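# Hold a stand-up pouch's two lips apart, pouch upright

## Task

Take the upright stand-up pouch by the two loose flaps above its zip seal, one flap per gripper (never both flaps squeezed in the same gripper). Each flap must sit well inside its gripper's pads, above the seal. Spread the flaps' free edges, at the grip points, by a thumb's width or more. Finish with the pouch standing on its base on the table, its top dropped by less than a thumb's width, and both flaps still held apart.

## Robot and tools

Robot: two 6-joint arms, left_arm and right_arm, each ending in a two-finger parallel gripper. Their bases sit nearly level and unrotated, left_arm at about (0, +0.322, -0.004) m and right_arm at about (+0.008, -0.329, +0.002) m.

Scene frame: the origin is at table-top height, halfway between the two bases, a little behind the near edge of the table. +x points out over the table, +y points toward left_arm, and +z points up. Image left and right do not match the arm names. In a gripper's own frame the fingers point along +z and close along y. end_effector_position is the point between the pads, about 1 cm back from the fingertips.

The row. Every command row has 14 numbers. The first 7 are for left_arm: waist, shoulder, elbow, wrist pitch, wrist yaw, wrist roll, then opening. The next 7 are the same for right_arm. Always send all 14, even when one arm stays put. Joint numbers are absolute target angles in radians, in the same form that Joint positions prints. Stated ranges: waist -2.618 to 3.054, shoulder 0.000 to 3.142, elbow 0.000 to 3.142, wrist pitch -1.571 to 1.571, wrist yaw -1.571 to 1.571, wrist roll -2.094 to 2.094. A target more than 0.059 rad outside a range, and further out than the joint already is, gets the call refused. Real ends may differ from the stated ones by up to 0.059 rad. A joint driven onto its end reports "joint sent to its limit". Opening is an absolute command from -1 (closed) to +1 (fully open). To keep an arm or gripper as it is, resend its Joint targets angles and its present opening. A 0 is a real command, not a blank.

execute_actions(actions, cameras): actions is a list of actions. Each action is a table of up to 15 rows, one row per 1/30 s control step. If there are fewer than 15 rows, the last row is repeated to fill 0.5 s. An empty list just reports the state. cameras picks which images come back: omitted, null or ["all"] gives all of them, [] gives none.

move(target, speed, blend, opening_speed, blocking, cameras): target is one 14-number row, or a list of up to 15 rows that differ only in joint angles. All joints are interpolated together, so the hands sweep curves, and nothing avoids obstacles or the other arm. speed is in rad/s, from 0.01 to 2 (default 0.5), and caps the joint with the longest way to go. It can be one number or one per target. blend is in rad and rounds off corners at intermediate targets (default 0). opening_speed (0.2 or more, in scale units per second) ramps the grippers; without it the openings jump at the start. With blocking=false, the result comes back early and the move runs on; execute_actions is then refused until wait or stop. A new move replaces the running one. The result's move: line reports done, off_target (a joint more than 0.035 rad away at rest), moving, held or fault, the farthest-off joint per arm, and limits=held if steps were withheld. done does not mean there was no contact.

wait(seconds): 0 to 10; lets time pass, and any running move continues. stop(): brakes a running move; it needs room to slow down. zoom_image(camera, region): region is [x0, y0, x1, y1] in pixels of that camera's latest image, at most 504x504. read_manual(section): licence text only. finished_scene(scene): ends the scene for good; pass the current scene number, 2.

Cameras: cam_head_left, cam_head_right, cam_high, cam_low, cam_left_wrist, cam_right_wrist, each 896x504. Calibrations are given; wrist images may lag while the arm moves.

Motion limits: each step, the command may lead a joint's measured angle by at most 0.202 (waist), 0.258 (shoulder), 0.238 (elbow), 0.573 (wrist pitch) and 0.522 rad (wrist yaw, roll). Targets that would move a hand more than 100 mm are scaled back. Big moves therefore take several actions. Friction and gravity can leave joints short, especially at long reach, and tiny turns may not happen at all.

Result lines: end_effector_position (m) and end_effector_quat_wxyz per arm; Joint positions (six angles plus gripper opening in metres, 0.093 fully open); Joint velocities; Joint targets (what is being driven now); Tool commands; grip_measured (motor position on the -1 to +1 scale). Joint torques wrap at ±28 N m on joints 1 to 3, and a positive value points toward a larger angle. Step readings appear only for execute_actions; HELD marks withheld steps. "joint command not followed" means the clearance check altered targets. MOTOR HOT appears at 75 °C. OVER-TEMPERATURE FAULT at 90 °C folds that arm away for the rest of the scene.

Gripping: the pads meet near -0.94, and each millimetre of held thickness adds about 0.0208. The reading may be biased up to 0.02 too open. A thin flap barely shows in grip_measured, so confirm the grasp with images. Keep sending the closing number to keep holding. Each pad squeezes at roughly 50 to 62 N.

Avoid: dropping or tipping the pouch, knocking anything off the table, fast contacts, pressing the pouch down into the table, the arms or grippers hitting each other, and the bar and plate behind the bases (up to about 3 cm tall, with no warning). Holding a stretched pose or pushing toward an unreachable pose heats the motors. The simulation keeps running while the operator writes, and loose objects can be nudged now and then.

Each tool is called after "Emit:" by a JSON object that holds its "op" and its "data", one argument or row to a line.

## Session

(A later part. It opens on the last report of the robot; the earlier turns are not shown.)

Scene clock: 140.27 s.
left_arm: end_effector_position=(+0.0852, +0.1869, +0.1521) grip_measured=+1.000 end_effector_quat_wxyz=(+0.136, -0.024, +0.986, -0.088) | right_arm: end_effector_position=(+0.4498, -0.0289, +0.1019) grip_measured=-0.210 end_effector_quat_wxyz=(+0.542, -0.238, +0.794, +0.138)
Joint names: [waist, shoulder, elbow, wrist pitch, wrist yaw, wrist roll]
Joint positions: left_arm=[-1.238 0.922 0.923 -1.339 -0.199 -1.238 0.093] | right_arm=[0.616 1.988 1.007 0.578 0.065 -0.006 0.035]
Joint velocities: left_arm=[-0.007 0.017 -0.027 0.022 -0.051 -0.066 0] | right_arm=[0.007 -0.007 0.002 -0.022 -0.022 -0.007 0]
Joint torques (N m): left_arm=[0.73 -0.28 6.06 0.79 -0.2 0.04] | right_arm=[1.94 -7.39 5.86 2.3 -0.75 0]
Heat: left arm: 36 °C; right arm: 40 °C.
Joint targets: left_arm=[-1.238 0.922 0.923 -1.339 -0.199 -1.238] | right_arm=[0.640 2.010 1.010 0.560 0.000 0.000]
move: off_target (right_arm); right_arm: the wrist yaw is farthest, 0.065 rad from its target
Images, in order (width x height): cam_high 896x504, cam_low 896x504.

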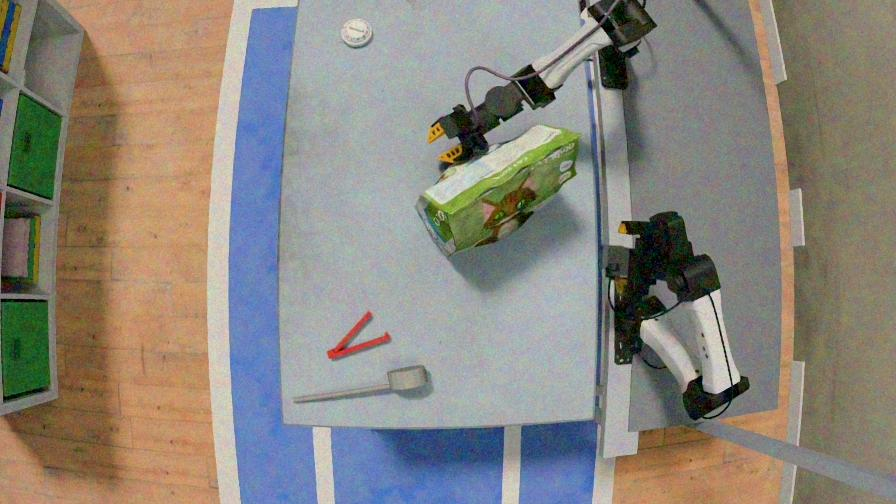

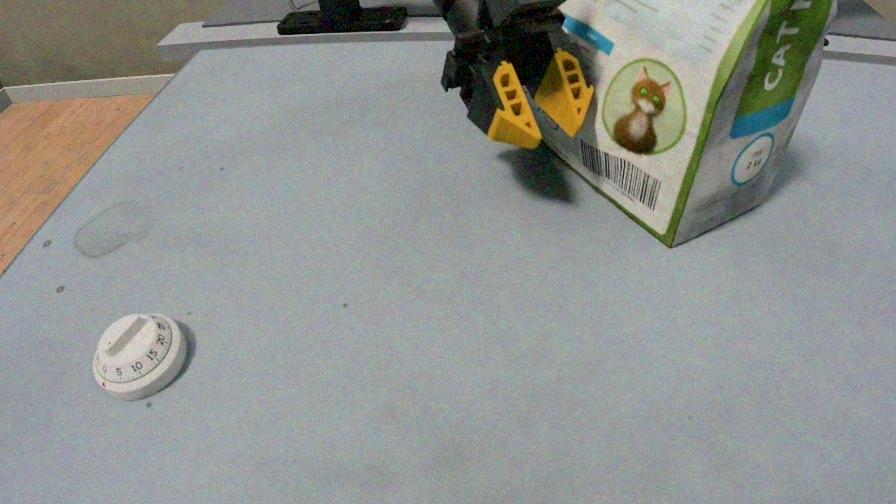

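Emit:
{"op": "move", "data": {
  "target": [
    [-1.238,0.922,0.923,-1.339,-0.199,-1.238,1,0.3,1.988,1.01,0.56,0,0.0,-0.21],
    [-1.238,0.922,0.923,-1.339,-0.199,-1.238,1,0.3,1.68,2.275,-1.47,0,0.03,-0.21],
    [-1.238,0.922,0.923,-1.339,-0.199,-1.238,1,0.82,1.68,2.275,-1.47,0,0.2,-0.21]
  ],
  "speed": 0.8,
  "blend": [0.08,0.08,0]
}}

Emit:
{"op": "zoom_image", "data": {
  "camera": "cam_right_wrist",
  "region": [250, 0, 650, 504]
}}

Scene clock: 148.20 s.
left_arm: end_effector_position=(+0.0852, +0.1869, +0.1521) grip_measured=+1.000 end_effector_quat_wxyz=(+0.136, -0.024, +0.986, -0.088) | right_arm: end_effector_position=(+0.2564, -0.0548, +0.3788) grip_measured=-0.210 end_effector_quat_wxyz=(+0.301, -0.294, +0.893, +0.161)
Joint names: [waist, shoulder, elbow, wrist pitch, wrist yaw, wrist roll]
Joint positions: left_arm=[-1.238 0.922 0.923 -1.339 -0.199 -1.238 0.093] | right_arm=[0.821 1.686 2.259 -1.464 -0.002 0.189 0.035]
Joint velocities: left_arm=[-0.002 0.002 0.002 0.007 0.037 -0.007 0] | right_arm=[0.007 -0.012 0.002 -0.051 0.007 0.022 0]
Joint torques (N m): left_arm=[0.66 -0.35 6.23 0.81 -0.15 0.04] | right_arm=[-0.01 -6.28 5.93 1.84 0.01 0.02]
Heat: left arm: 36 °C; right arm: 41 °C.
Joint targets: left_arm=[-1.238 0.922 0.923 -1.339 -0.199 -1.238] | right_arm=[0.820 1.680 2.275 -1.470 0.000 0.200]
move: done
camera_calibration:
cam_left_wrist: T_world_to_cam=[[0.0131966, -0.978108, 0.207677, 0.147149], [-0.986087, 0.0216891, 0.16481, 0.0939749], [-0.165706, -0.206962, -0.964214, 0.282472], [0, 0, 0, 1]] pos_world=[0.137533, 0.200351, 0.226315]
cam_right_wrist: T_world_to_cam=[[0.624178, -0.77709, -0.0808313, -0.174349], [-0.769662, -0.593816, -0.234526, 0.292717], [0.134249, 0.208599, -0.968743, 0.427353], [0, 0, 0, 1]] pos_world=[0.276746, -0.0508102, 0.468553]

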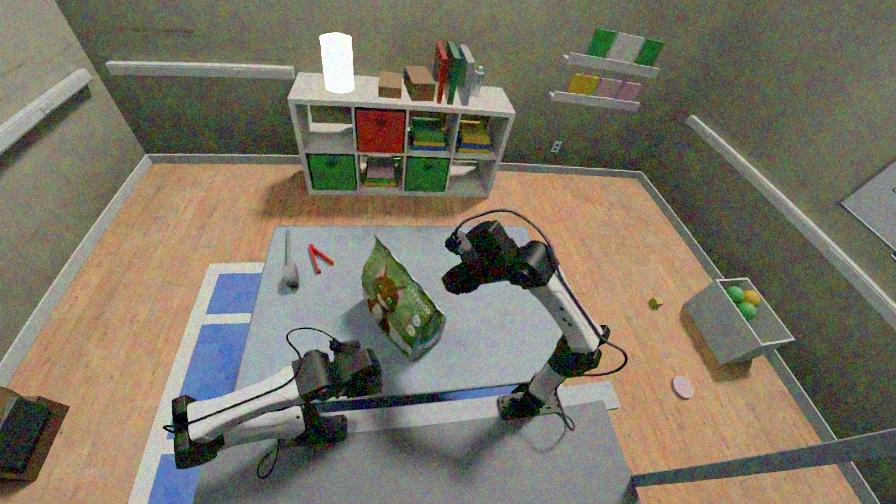

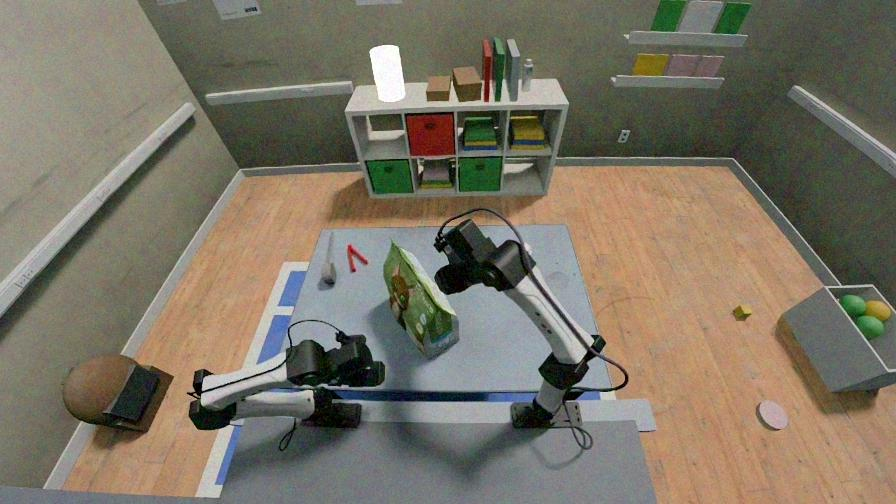

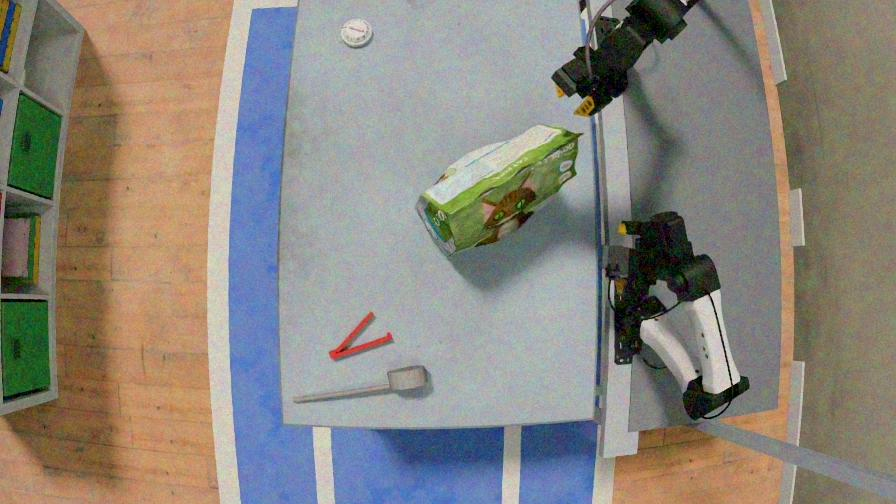

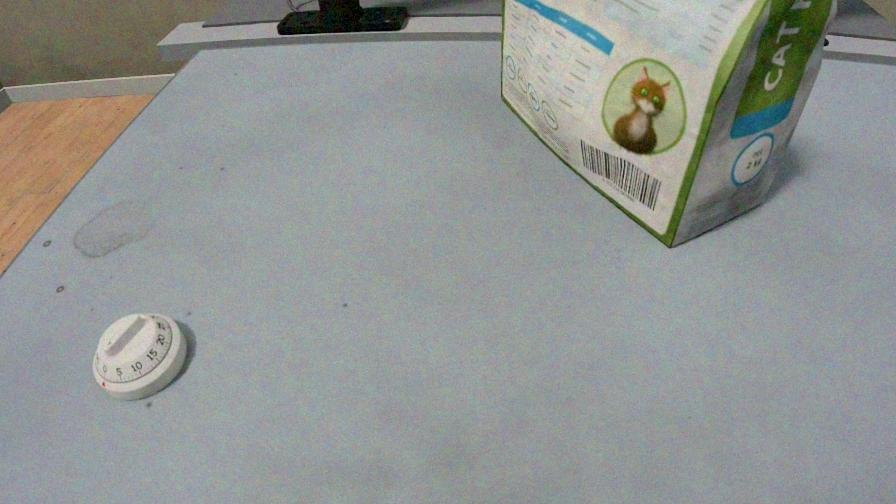

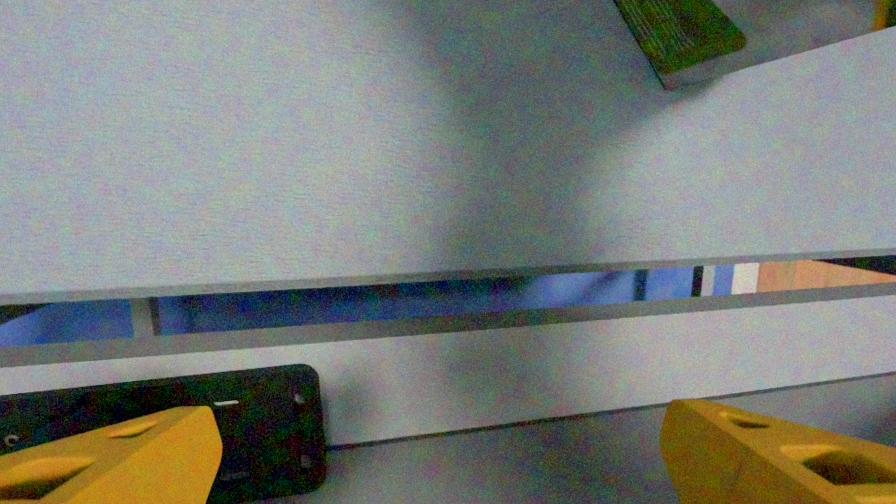

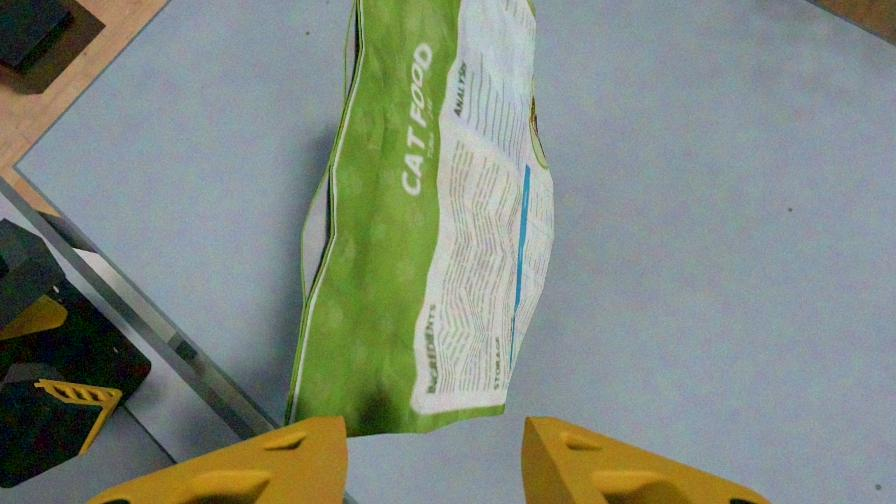

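Scaled by 1.000.

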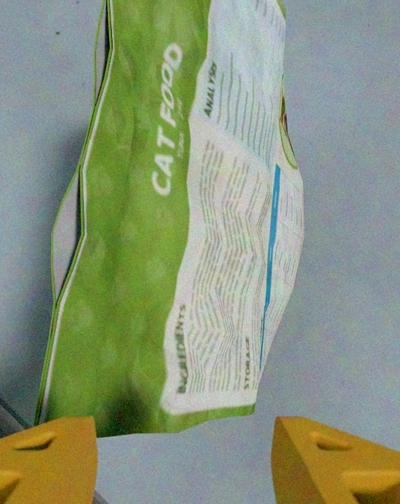

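Emit:
{"op": "move", "data": {
  "target": [-1.238,0.922,0.923,-1.339,-0.199,-1.238,1,0.886,1.871,2.354,-1.384,0,0.435,-0.42],
  "cameras": ["cam_high","cam_right_wrist","cam_head_left"]
}}

Emit:
{"op": "zoom_image", "data": {
  "camera": "cam_right_wrist",
  "region": [250, 100, 650, 504]
}}

Emit:
{"op": "zoom_image", "data": {
  "camera": "cam_head_left",
  "region": [340, 220, 500, 370]
}}

Scene clock: 159.67 s.
left_arm: end_effector_position=(+0.0852, +0.1869, +0.1521) grip_measured=+1.000 end_effector_quat_wxyz=(+0.136, -0.024, +0.986, -0.088) | right_arm: end_effector_position=(+0.2762, +0.0055, +0.3434) grip_measured=-0.418 end_effector_quat_wxyz=(+0.258, -0.217, +0.922, +0.191)
Joint names: [waist, shoulder, elbow, wrist pitch, wrist yaw, wrist roll]
Joint positions: left_arm=[-1.238 0.922 0.923 -1.339 -0.199 -1.238 0.093] | right_arm=[0.884 1.868 2.332 -1.397 -0.002 0.425 0.025]
Joint velocities: left_arm=[-0.017 -0.012 -0.002 -0.037 -0.007 -0.051 0] | right_arm=[0.002 0.002 -0.012 -0.051 -0.022 -0.066 0]
Joint torques (N m): left_arm=[0.55 -0.34 6.34 0.8 -0.16 0] | right_arm=[0.09 -7.72 6.98 1.96 0.01 0]
Heat: left arm: 36 °C; right arm: 40 °C.
Joint targets: left_arm=[-1.238 0.922 0.923 -1.339 -0.199 -1.238] | right_arm=[0.886 1.871 2.354 -1.384 0.000 0.435]
move: done
camera_calibration:
cam_right_wrist: T_world_to_cam=[[0.505427, -0.836641, -0.211129, -0.0648752], [-0.862321, -0.481029, -0.158158, 0.334186], [0.0307623, 0.261999, -0.964578, 0.404704], [0, 0, 0, 1]] pos_world=[0.308516, 0.000443885, 0.429525]
Images, in order (width x height): cam_head_left 896x504, cam_high 896x504, cam_right_wrist 896x504.

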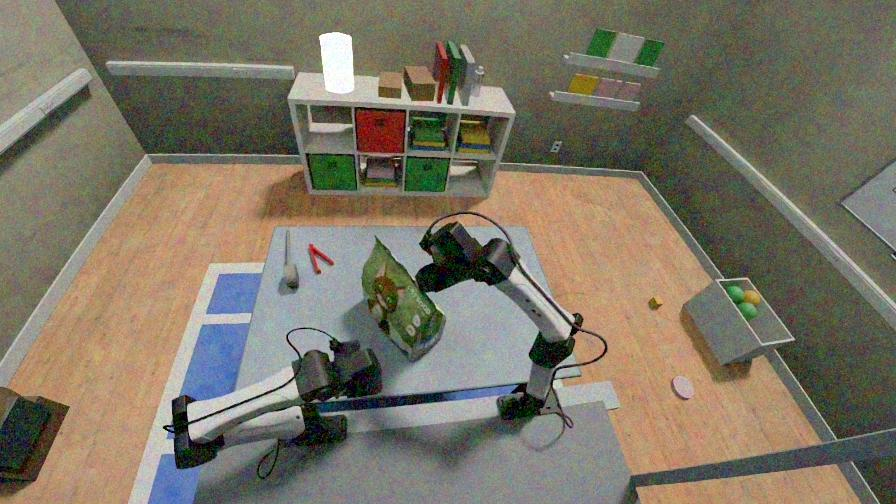

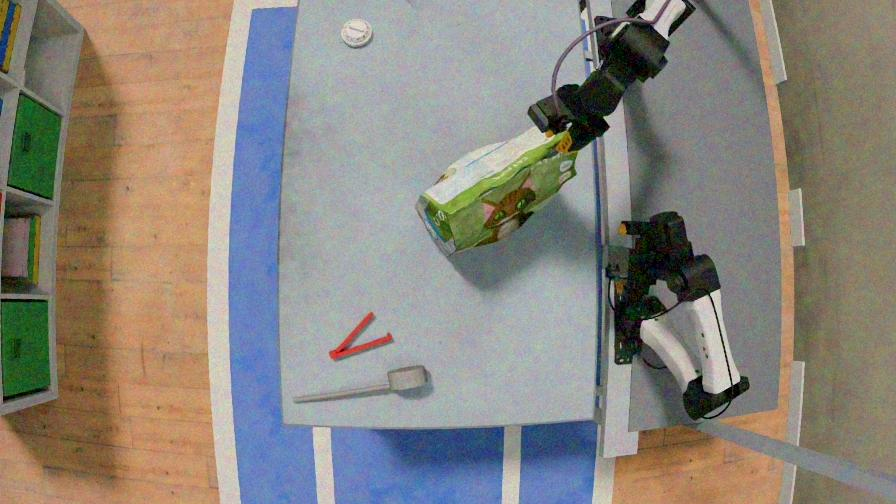

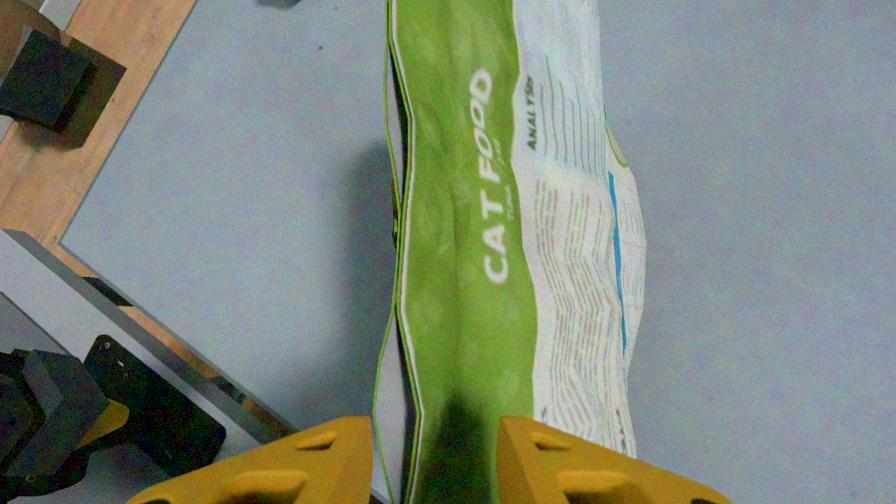

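Scaled by 1.248 from the camera's 896x504 image, which has a finer 1280x720 frame.

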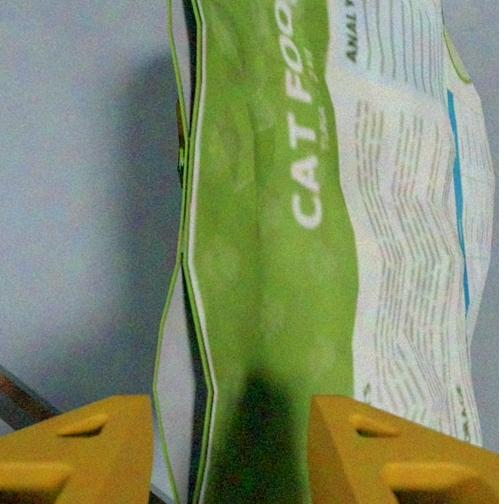

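Scaled by 3.150 from the camera's 896x504 image, which has a finer 1280x720 frame.

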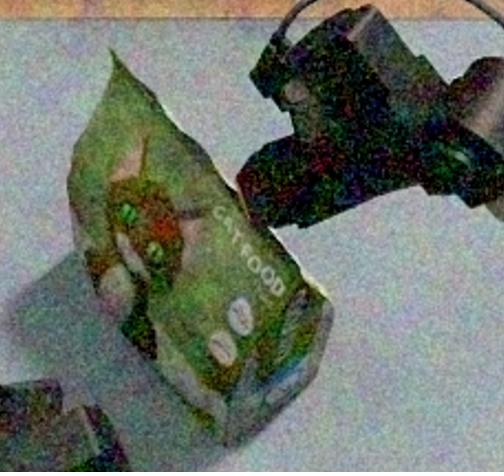

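Emit:
{"op": "move", "data": {
  "target": [-1.238,0.922,0.923,-1.339,-0.199,-1.238,1,0.886,1.811,2.199,-1.288,0,0.435,-0.42],
  "speed": 0.15,
  "cameras": ["cam_high","cam_right_wrist"]
}}

Emit:
{"op": "zoom_image", "data": {
  "camera": "cam_right_wrist",
  "region": [250, 204, 650, 504]
}}

Emit:
{"op": "zoom_image", "data": {
  "camera": "cam_high",
  "region": [400, 90, 620, 260]
}}

Scene clock: 170.57 s.
left_arm: end_effector_position=(+0.0852, +0.1869, +0.1521) grip_measured=+1.000 end_effector_quat_wxyz=(+0.136, -0.024, +0.986, -0.088) | right_arm: end_effector_position=(+0.2809, +0.0109, +0.3291) grip_measured=-0.418 end_effector_quat_wxyz=(+0.261, -0.216, +0.921, +0.193)
Joint names: [waist, shoulder, elbow, wrist pitch, wrist yaw, wrist roll]
Joint positions: left_arm=[-1.238 0.922 0.923 -1.339 -0.199 -1.238 0.093] | right_arm=[0.884 1.836 2.211 -1.301 -0.002 0.426 0.025]
Joint velocities: left_arm=[-0.007 -0.017 0.007 0.051 -0.066 0.051 0] | right_arm=[-0.022 -0.012 -0.007 0.037 -0.066 -0.037 0]
Joint torques (N m): left_arm=[0.62 -0.39 6.28 0.82 -0.2 0.04] | right_arm=[0.14 -9.96 4.25 1.98 0.06 0.01]
Heat: left arm: 36 °C; right arm: 41 °C.
Joint targets: left_arm=[-1.238 0.922 0.923 -1.339 -0.199 -1.238] | right_arm=[0.886 1.811 2.199 -1.288 0.000 0.435]
move: done
camera_calibration:
cam_right_wrist: T_world_to_cam=[[0.505502, -0.835896, -0.213882, -0.0648611], [-0.862138, -0.479442, -0.163872, 0.34041], [0.0344356, 0.267234, -0.963016, 0.387703], [0, 0, 0, 1]] pos_world=[0.312917, 0.00538244, 0.415276]
Images, in order (width x height): cam_high 896x504, cam_right_wrist 896x504.

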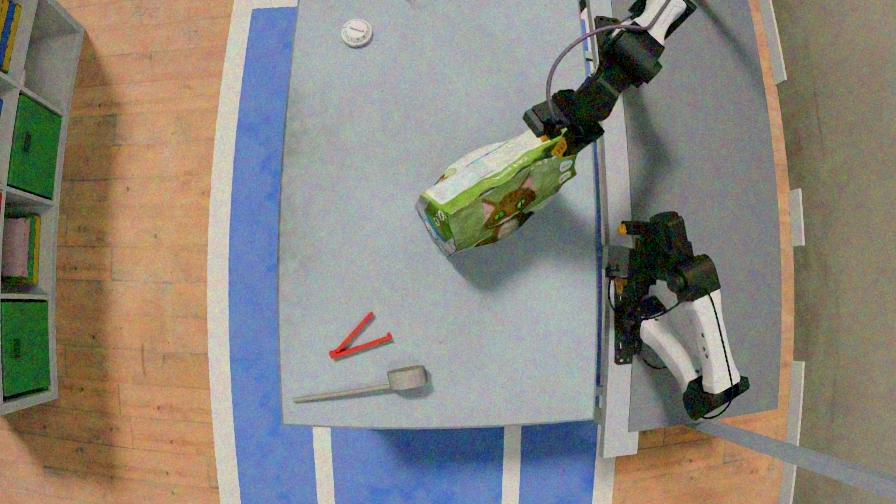

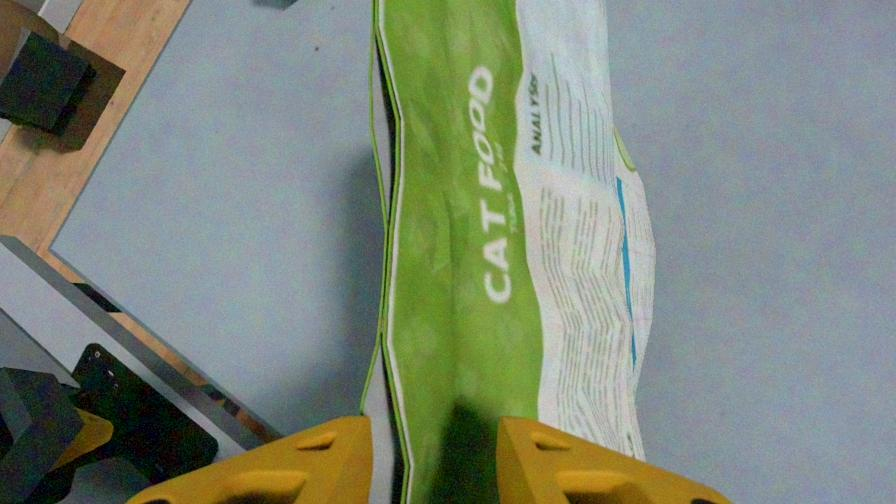

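Scaled by 1.260 from the camera's 896x504 image, which has a finer 1280x720 frame.

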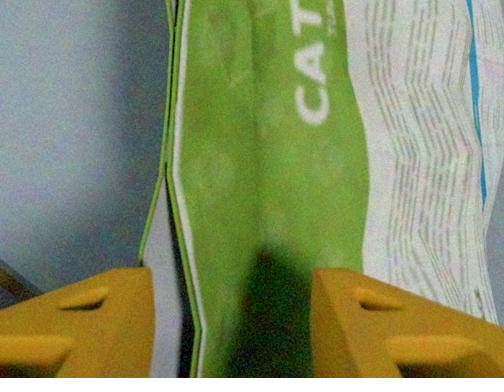

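Scaled by 2.291 from the camera's 896x504 image, which has a finer 1280x720 frame.

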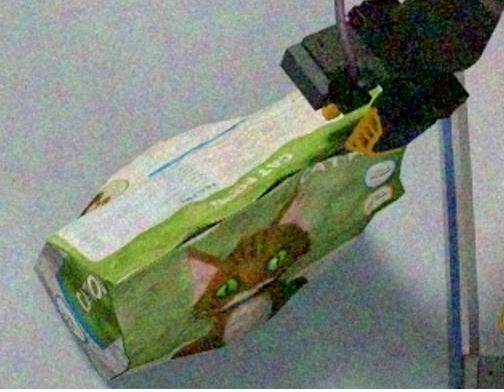

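Emit:
{"op": "move", "data": {
  "target": [-1.238,0.922,0.923,-1.339,-0.199,-1.238,1,0.875,1.797,2.182,-1.285,0,0.435,-0.42],
  "speed": 0.15,
  "cameras": ["cam_high","cam_right_wrist"]
}}

Emit:
{"op": "zoom_image", "data": {
  "camera": "cam_right_wrist",
  "region": [330, 304, 530, 504]
}}

Emit:
{"op": "zoom_image", "data": {
  "camera": "cam_high",
  "region": [500, 100, 620, 200]
}}

Scene clock: 180.50 s.
left_arm: end_effector_position=(+0.0852, +0.1869, +0.1521) grip_measured=+1.000 end_effector_quat_wxyz=(+0.136, -0.024, +0.986, -0.088) | right_arm: end_effector_position=(+0.2796, +0.0077, +0.3300) grip_measured=-0.418 end_effector_quat_wxyz=(+0.262, -0.215, +0.921, +0.193)
Joint names: [waist, shoulder, elbow, wrist pitch, wrist yaw, wrist roll]
Joint positions: left_arm=[-1.238 0.922 0.923 -1.339 -0.199 -1.238 0.093] | right_arm=[0.881 1.821 2.195 -1.298 -0.002 0.426 0.025]
Joint velocities: left_arm=[-0.012 0.012 -0.007 -0.022 -0.066 0.022 0] | right_arm=[-0.002 -0.012 -0.012 0.037 -0.066 -0.022 0.001]
Joint torques (N m): left_arm=[0.79 -0.38 6.16 0.78 -0.15 0.01] | right_arm=[-0.51 -9.68 4.25 1.97 0.05 0]
Heat: left arm: 36 °C; right arm: 42 °C.
Joint targets: left_arm=[-1.238 0.922 0.923 -1.339 -0.199 -1.238] | right_arm=[0.875 1.797 2.182 -1.285 0.000 0.435]
move: done
camera_calibration:
cam_right_wrist: T_world_to_cam=[[0.503867, -0.836713, -0.214544, -0.0659644], [-0.863022, -0.477239, -0.165637, 0.338689], [0.0362019, 0.268615, -0.962567, 0.388866], [0, 0, 0, 1]] pos_world=[0.311456, 0.00198715, 0.416257]
Images, in order (width x height): cam_high 896x504, cam_right_wrist 896x504.

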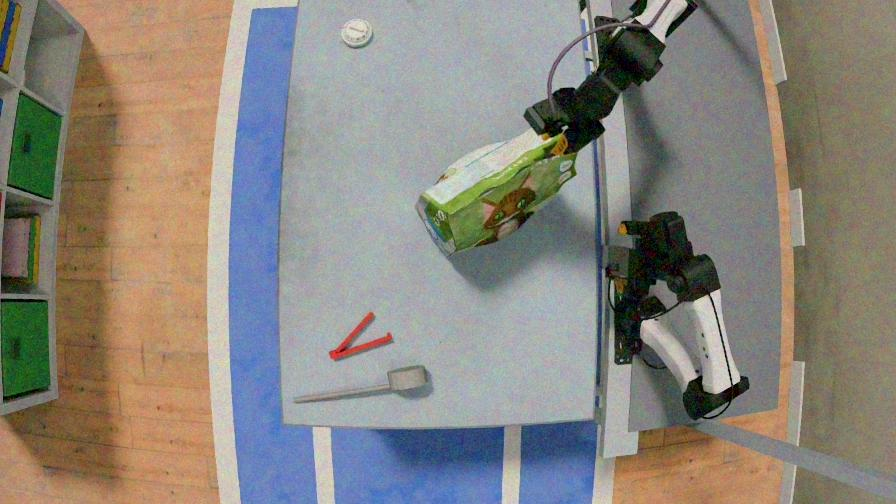

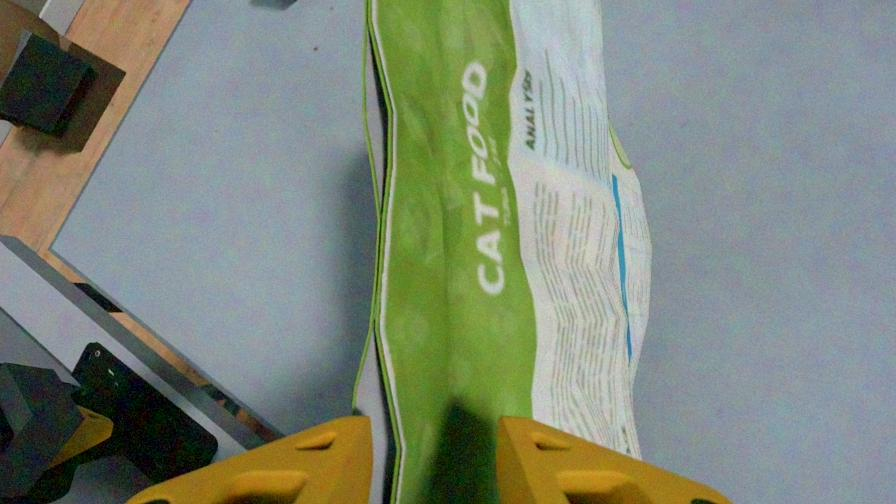

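Scaled by 2.520 from the camera's 896x504 image, which has a finer 1280x720 frame.

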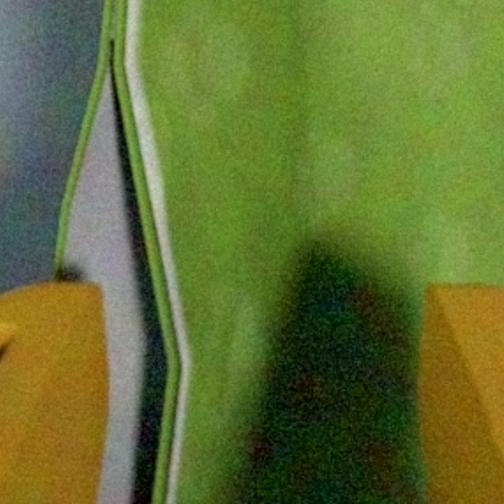

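Scaled by 4.200 from the camera's 896x504 image, which has a finer 1280x720 frame.

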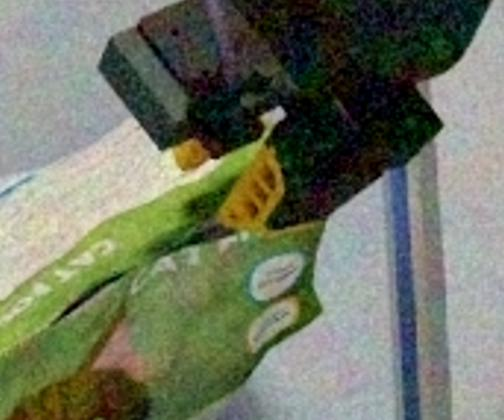

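Emit:
{"op": "move", "data": {
  "target": [-1.238,0.922,0.923,-1.339,-0.199,-1.238,1,0.862,1.797,2.182,-1.285,0,0.42,-0.42],
  "speed": 0.1,
  "cameras": ["cam_high","cam_right_wrist"]
}}

Emit:
{"op": "zoom_image", "data": {
  "camera": "cam_right_wrist",
  "region": [330, 304, 530, 504]
}}

Emit:
{"op": "zoom_image", "data": {
  "camera": "cam_high",
  "region": [500, 100, 620, 200]
}}

Scene clock: 184.63 s.
left_arm: end_effector_position=(+0.0852, +0.1869, +0.1521) grip_measured=+1.000 end_effector_quat_wxyz=(+0.136, -0.024, +0.986, -0.088) | right_arm: end_effector_position=(+0.2842, +0.0042, +0.3303) grip_measured=-0.418 end_effector_quat_wxyz=(+0.263, -0.209, +0.922, +0.192)
Joint names: [waist, shoulder, elbow, wrist pitch, wrist yaw, wrist roll]
Joint positions: left_arm=[-1.238 0.922 0.923 -1.339 -0.199 -1.238 0.093] | right_arm=[0.868 1.821 2.195 -1.297 -0.002 0.426 0.025]
Joint velocities: left_arm=[0.002 0.007 -0.002 -0.037 -0.051 0.022 0] | right_arm=[-0.002 -0.017 -0.007 0.022 0.037 0.051 0.001]
Joint torques (N m): left_arm=[0.59 -0.43 6.24 0.79 -0.18 0.01] | right_arm=[-0.51 -9.66 4.31 1.96 0.01 -0.18]
Heat: left arm: 37 °C; right arm: 43 °C.
Joint targets: left_arm=[-1.238 0.922 0.923 -1.339 -0.199 -1.238] | right_arm=[0.862 1.797 2.182 -1.285 0.000 0.420]
move: done
camera_calibration:
cam_right_wrist: T_world_to_cam=[[0.492815, -0.843112, -0.215165, -0.0678629], [-0.869194, -0.4655, -0.166769, 0.343088], [0.0404459, 0.269206, -0.962233, 0.388579], [0, 0, 0, 1]] pos_world=[0.315937, -0.00211678, 0.416519]
Images, in order (width x height): cam_high 896x504, cam_right_wrist 896x504.

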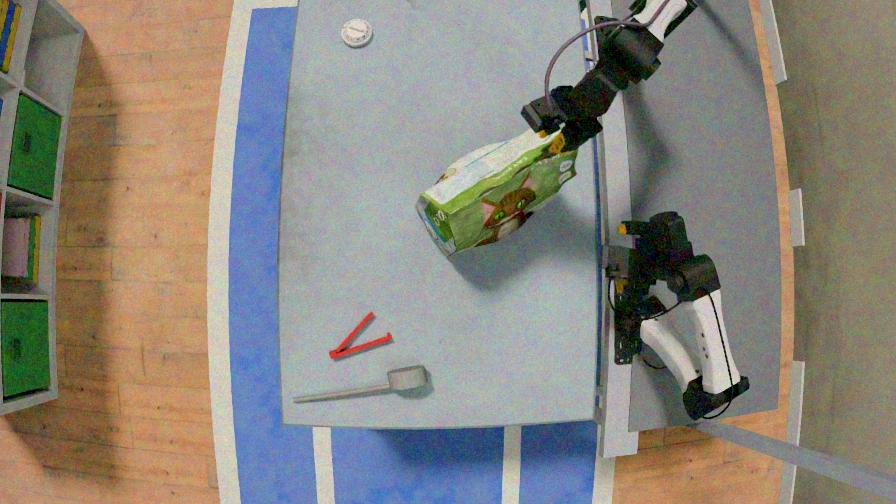

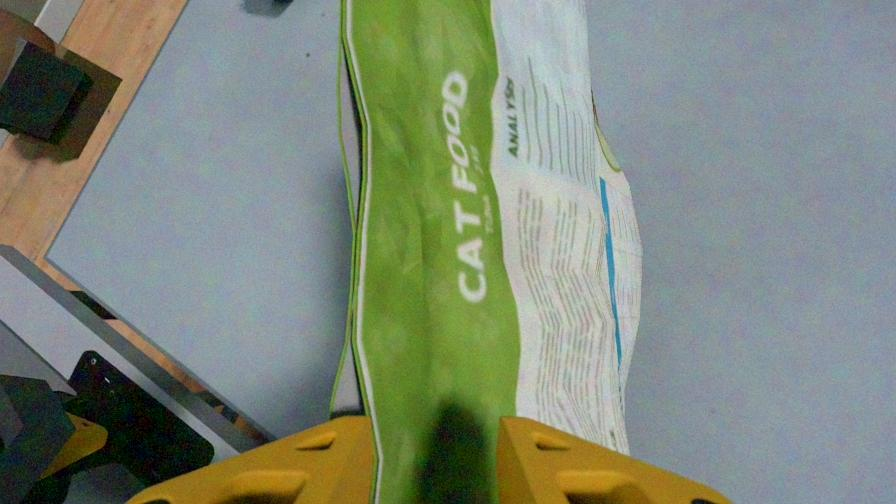

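Scaled by 2.520 from the camera's 896x504 image, which has a finer 1280x720 frame.

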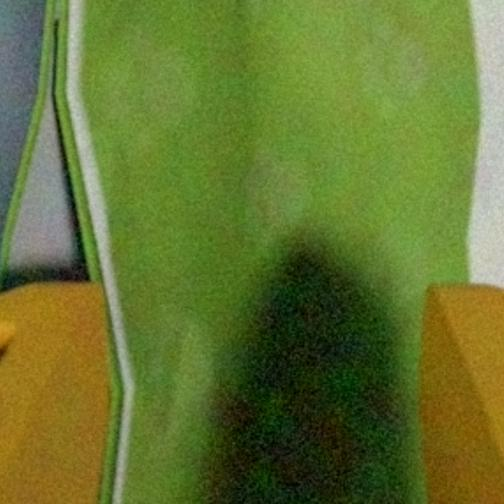

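Scaled by 4.200 from the camera's 896x504 image, which has a finer 1280x720 frame.

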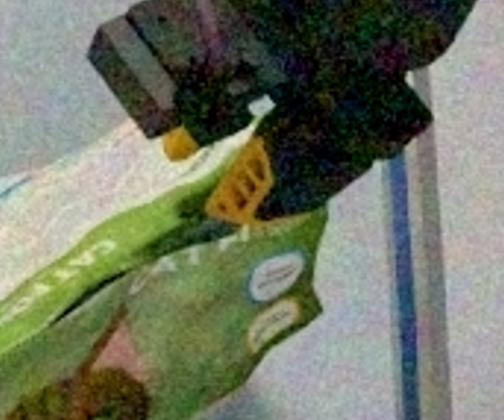

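Emit:
{"op": "move", "data": {
  "target": [-1.238,0.922,0.923,-1.339,-0.199,-1.238,1,0.862,1.757,2.045,-1.198,0,0.42,-0.42],
  "speed": 0.1,
  "cameras": ["cam_high","cam_right_wrist"]
}}

Emit:
{"op": "zoom_image", "data": {
  "camera": "cam_right_wrist",
  "region": [230, 204, 530, 504]
}}

Emit:
{"op": "zoom_image", "data": {
  "camera": "cam_high",
  "region": [500, 100, 620, 200]
}}

Scene clock: 190.37 s.
left_arm: end_effector_position=(+0.0852, +0.1869, +0.1521) grip_measured=+1.000 end_effector_quat_wxyz=(+0.136, -0.024, +0.986, -0.088) | right_arm: end_effector_position=(+0.2849, +0.0047, +0.3112) grip_measured=-0.418 end_effector_quat_wxyz=(+0.260, -0.209, +0.923, +0.189)
Joint names: [waist, shoulder, elbow, wrist pitch, wrist yaw, wrist roll]
Joint positions: left_arm=[-1.238 0.922 0.923 -1.339 -0.199 -1.238 0.093] | right_arm=[0.868 1.78 2.059 -1.211 -0.002 0.426 0.025]
Joint velocities: left_arm=[-0.007 -0.012 0.002 0.007 -0.037 0.022 0] | right_arm=[0.002 -0.012 0.007 -0.007 -0.022 -0.022 0]
Joint torques (N m): left_arm=[0.69 -0.43 6.28 0.79 -0.19 0.02] | right_arm=[-0.47 -9.55 4.64 1.95 0.03 -0.17]
Heat: left arm: 37 °C; right arm: 44 °C.
Joint targets: left_arm=[-1.238 0.922 0.923 -1.339 -0.199 -1.238] | right_arm=[0.862 1.757 2.045 -1.198 0.000 0.420]
move: done
camera_calibration:
cam_right_wrist: T_world_to_cam=[[0.491449, -0.844661, -0.212193, -0.0724355], [-0.870212, -0.466532, -0.158364, 0.338487], [0.0347689, 0.26248, -0.964311, 0.372349], [0, 0, 0, 1]] pos_world=[0.317208, -0.00100287, 0.397294]
Images, in order (width x height): cam_high 896x504, cam_right_wrist 896x504.

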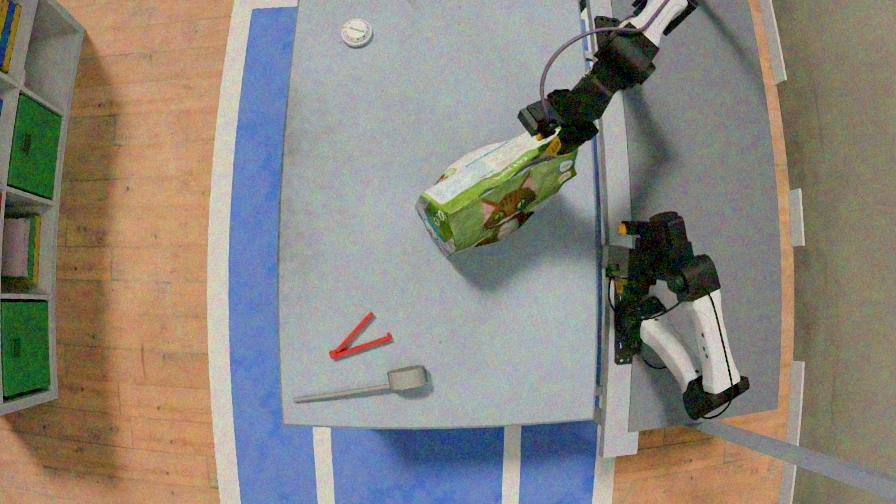

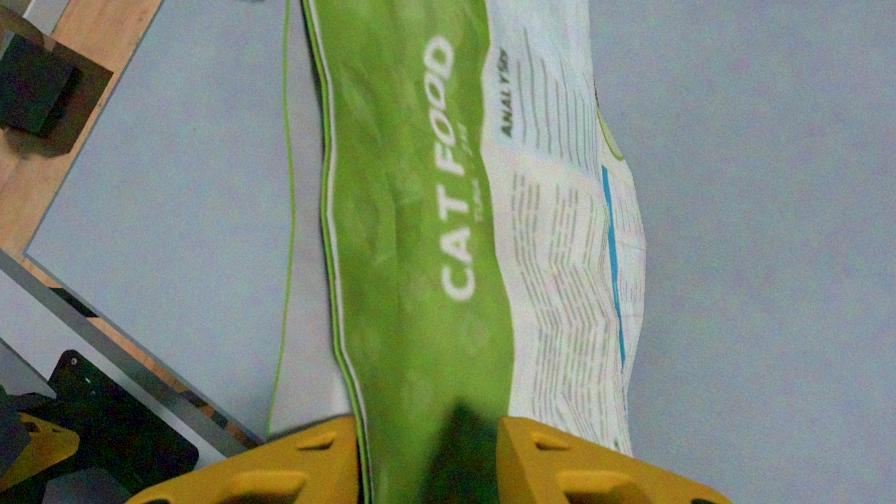

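Scaled by 1.680 from the camera's 896x504 image, which has a finer 1280x720 frame.

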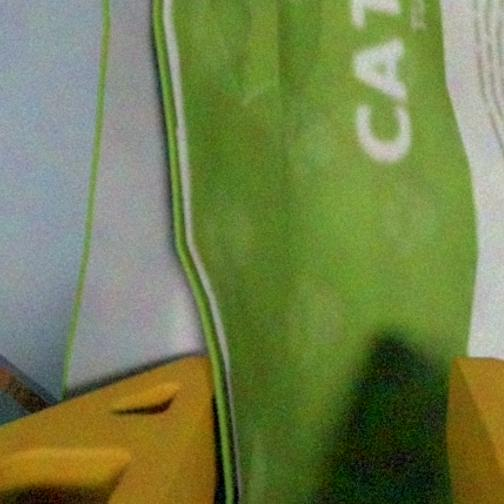

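Scaled by 4.200 from the camera's 896x504 image, which has a finer 1280x720 frame.

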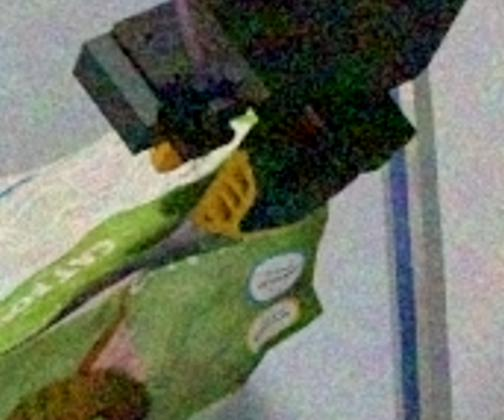

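Emit:
{"op": "move", "data": {
  "target": [-1.238,0.922,0.923,-1.339,-0.199,-1.238,1,0.862,1.757,2.045,-1.198,0,0.42,-1],
  "opening_speed": 0.5,
  "cameras": ["cam_high","cam_right_wrist","cam_head_left"]
}}

Emit:
{"op": "zoom_image", "data": {
  "camera": "cam_right_wrist",
  "region": [180, 104, 580, 504]
}}

Emit:
{"op": "zoom_image", "data": {
  "camera": "cam_high",
  "region": [400, 90, 620, 260]
}}

Scene clock: 194.53 s.
left_arm: end_effector_position=(+0.0852, +0.1869, +0.1521) grip_measured=+1.000 end_effector_quat_wxyz=(+0.136, -0.024, +0.986, -0.088) | right_arm: end_effector_position=(+0.2848, +0.0062, +0.3119) grip_measured=-0.975 end_effector_quat_wxyz=(+0.260, -0.210, +0.922, +0.193)
Joint names: [waist, shoulder, elbow, wrist pitch, wrist yaw, wrist roll]
Joint positions: left_arm=[-1.238 0.922 0.923 -1.339 -0.199 -1.238 0.093] | right_arm=[0.868 1.78 2.058 -1.205 -0.008 0.426 0]
Joint velocities: left_arm=[0.002 0.002 0.002 -0.022 0.051 0.022 0] | right_arm=[-0.007 0.012 -0.017 -0.007 -0.007 0.007 0]
Joint torques (N m): left_arm=[0.65 -0.36 6.23 0.82 -0.2 0.02] | right_arm=[-0.5 -9.47 4.51 1.92 0.1 -0.19]
Heat: left arm: 37 °C; right arm: 44 °C.
Joint targets: left_arm=[-1.238 0.922 0.923 -1.339 -0.199 -1.238] | right_arm=[0.862 1.757 2.045 -1.198 0.000 0.420]
move: done
camera_calibration:
cam_right_wrist: T_world_to_cam=[[0.494741, -0.841089, -0.218633, -0.069875], [-0.868405, -0.46886, -0.161378, 0.339624], [0.0332249, 0.269703, -0.96237, 0.372416], [0, 0, 0, 1]] pos_world=[0.317127, 0.0000231286, 0.397933]
Images, in order (width x height): cam_head_left 896x504, cam_high 896x504, cam_right_wrist 896x504.

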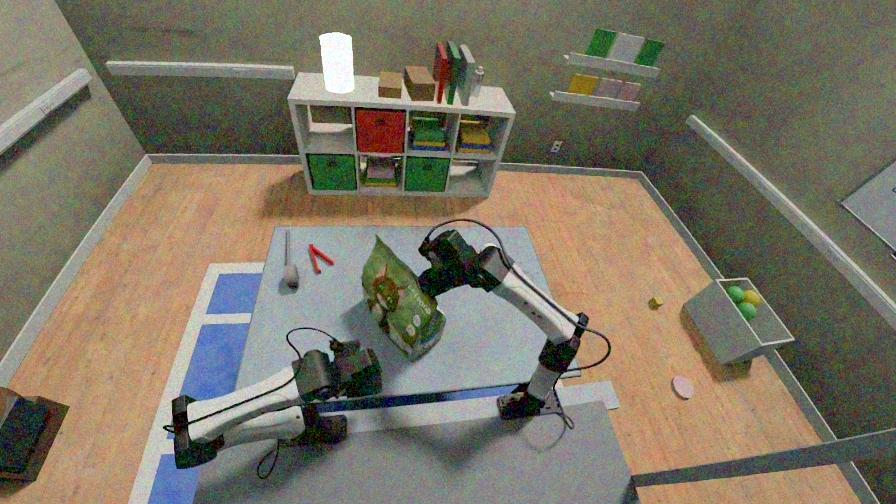

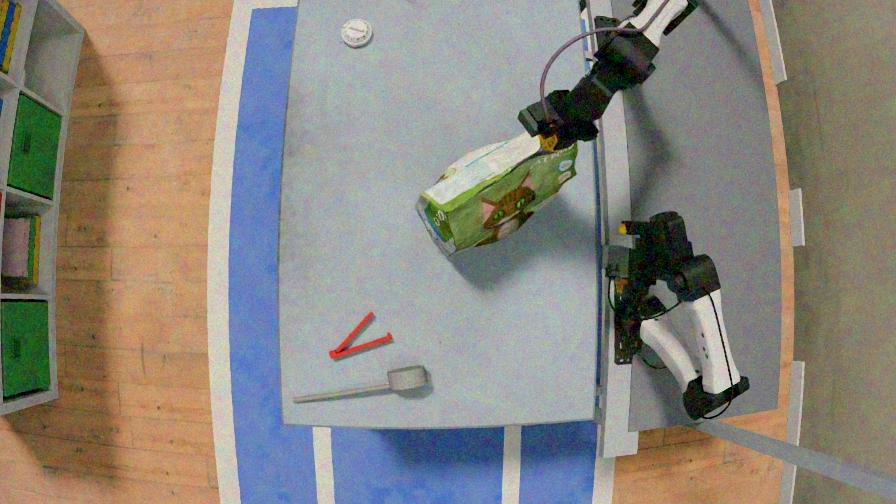

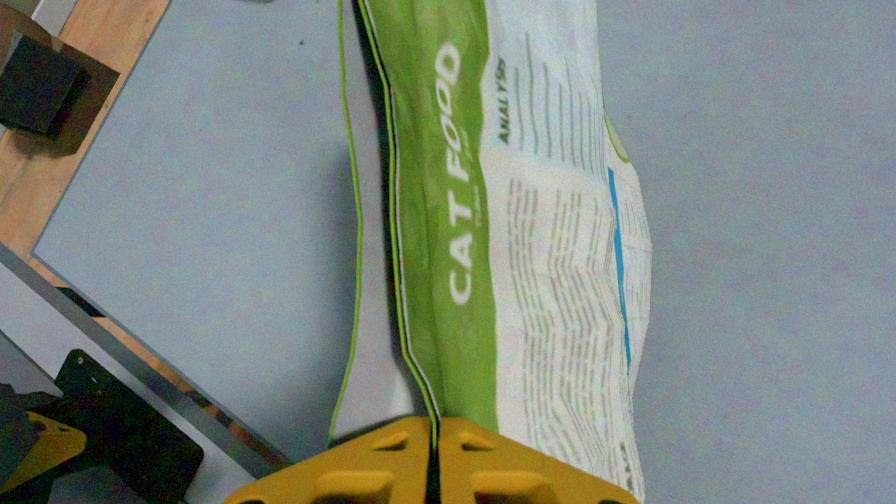

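Scaled by 1.260 from the camera's 896x504 image, which has a finer 1280x720 frame.

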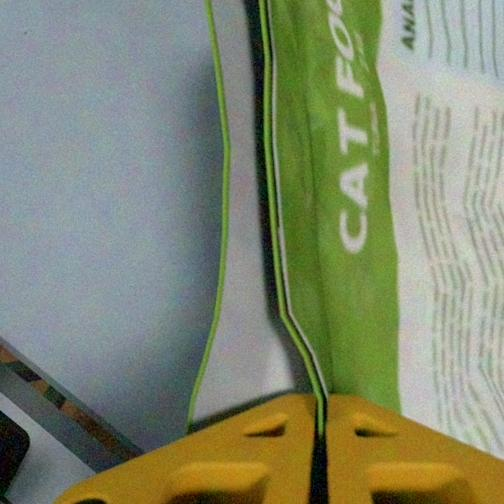

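Scaled by 2.291 from the camera's 896x504 image, which has a finer 1280x720 frame.

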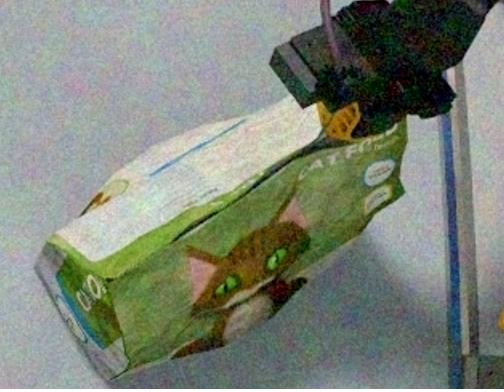

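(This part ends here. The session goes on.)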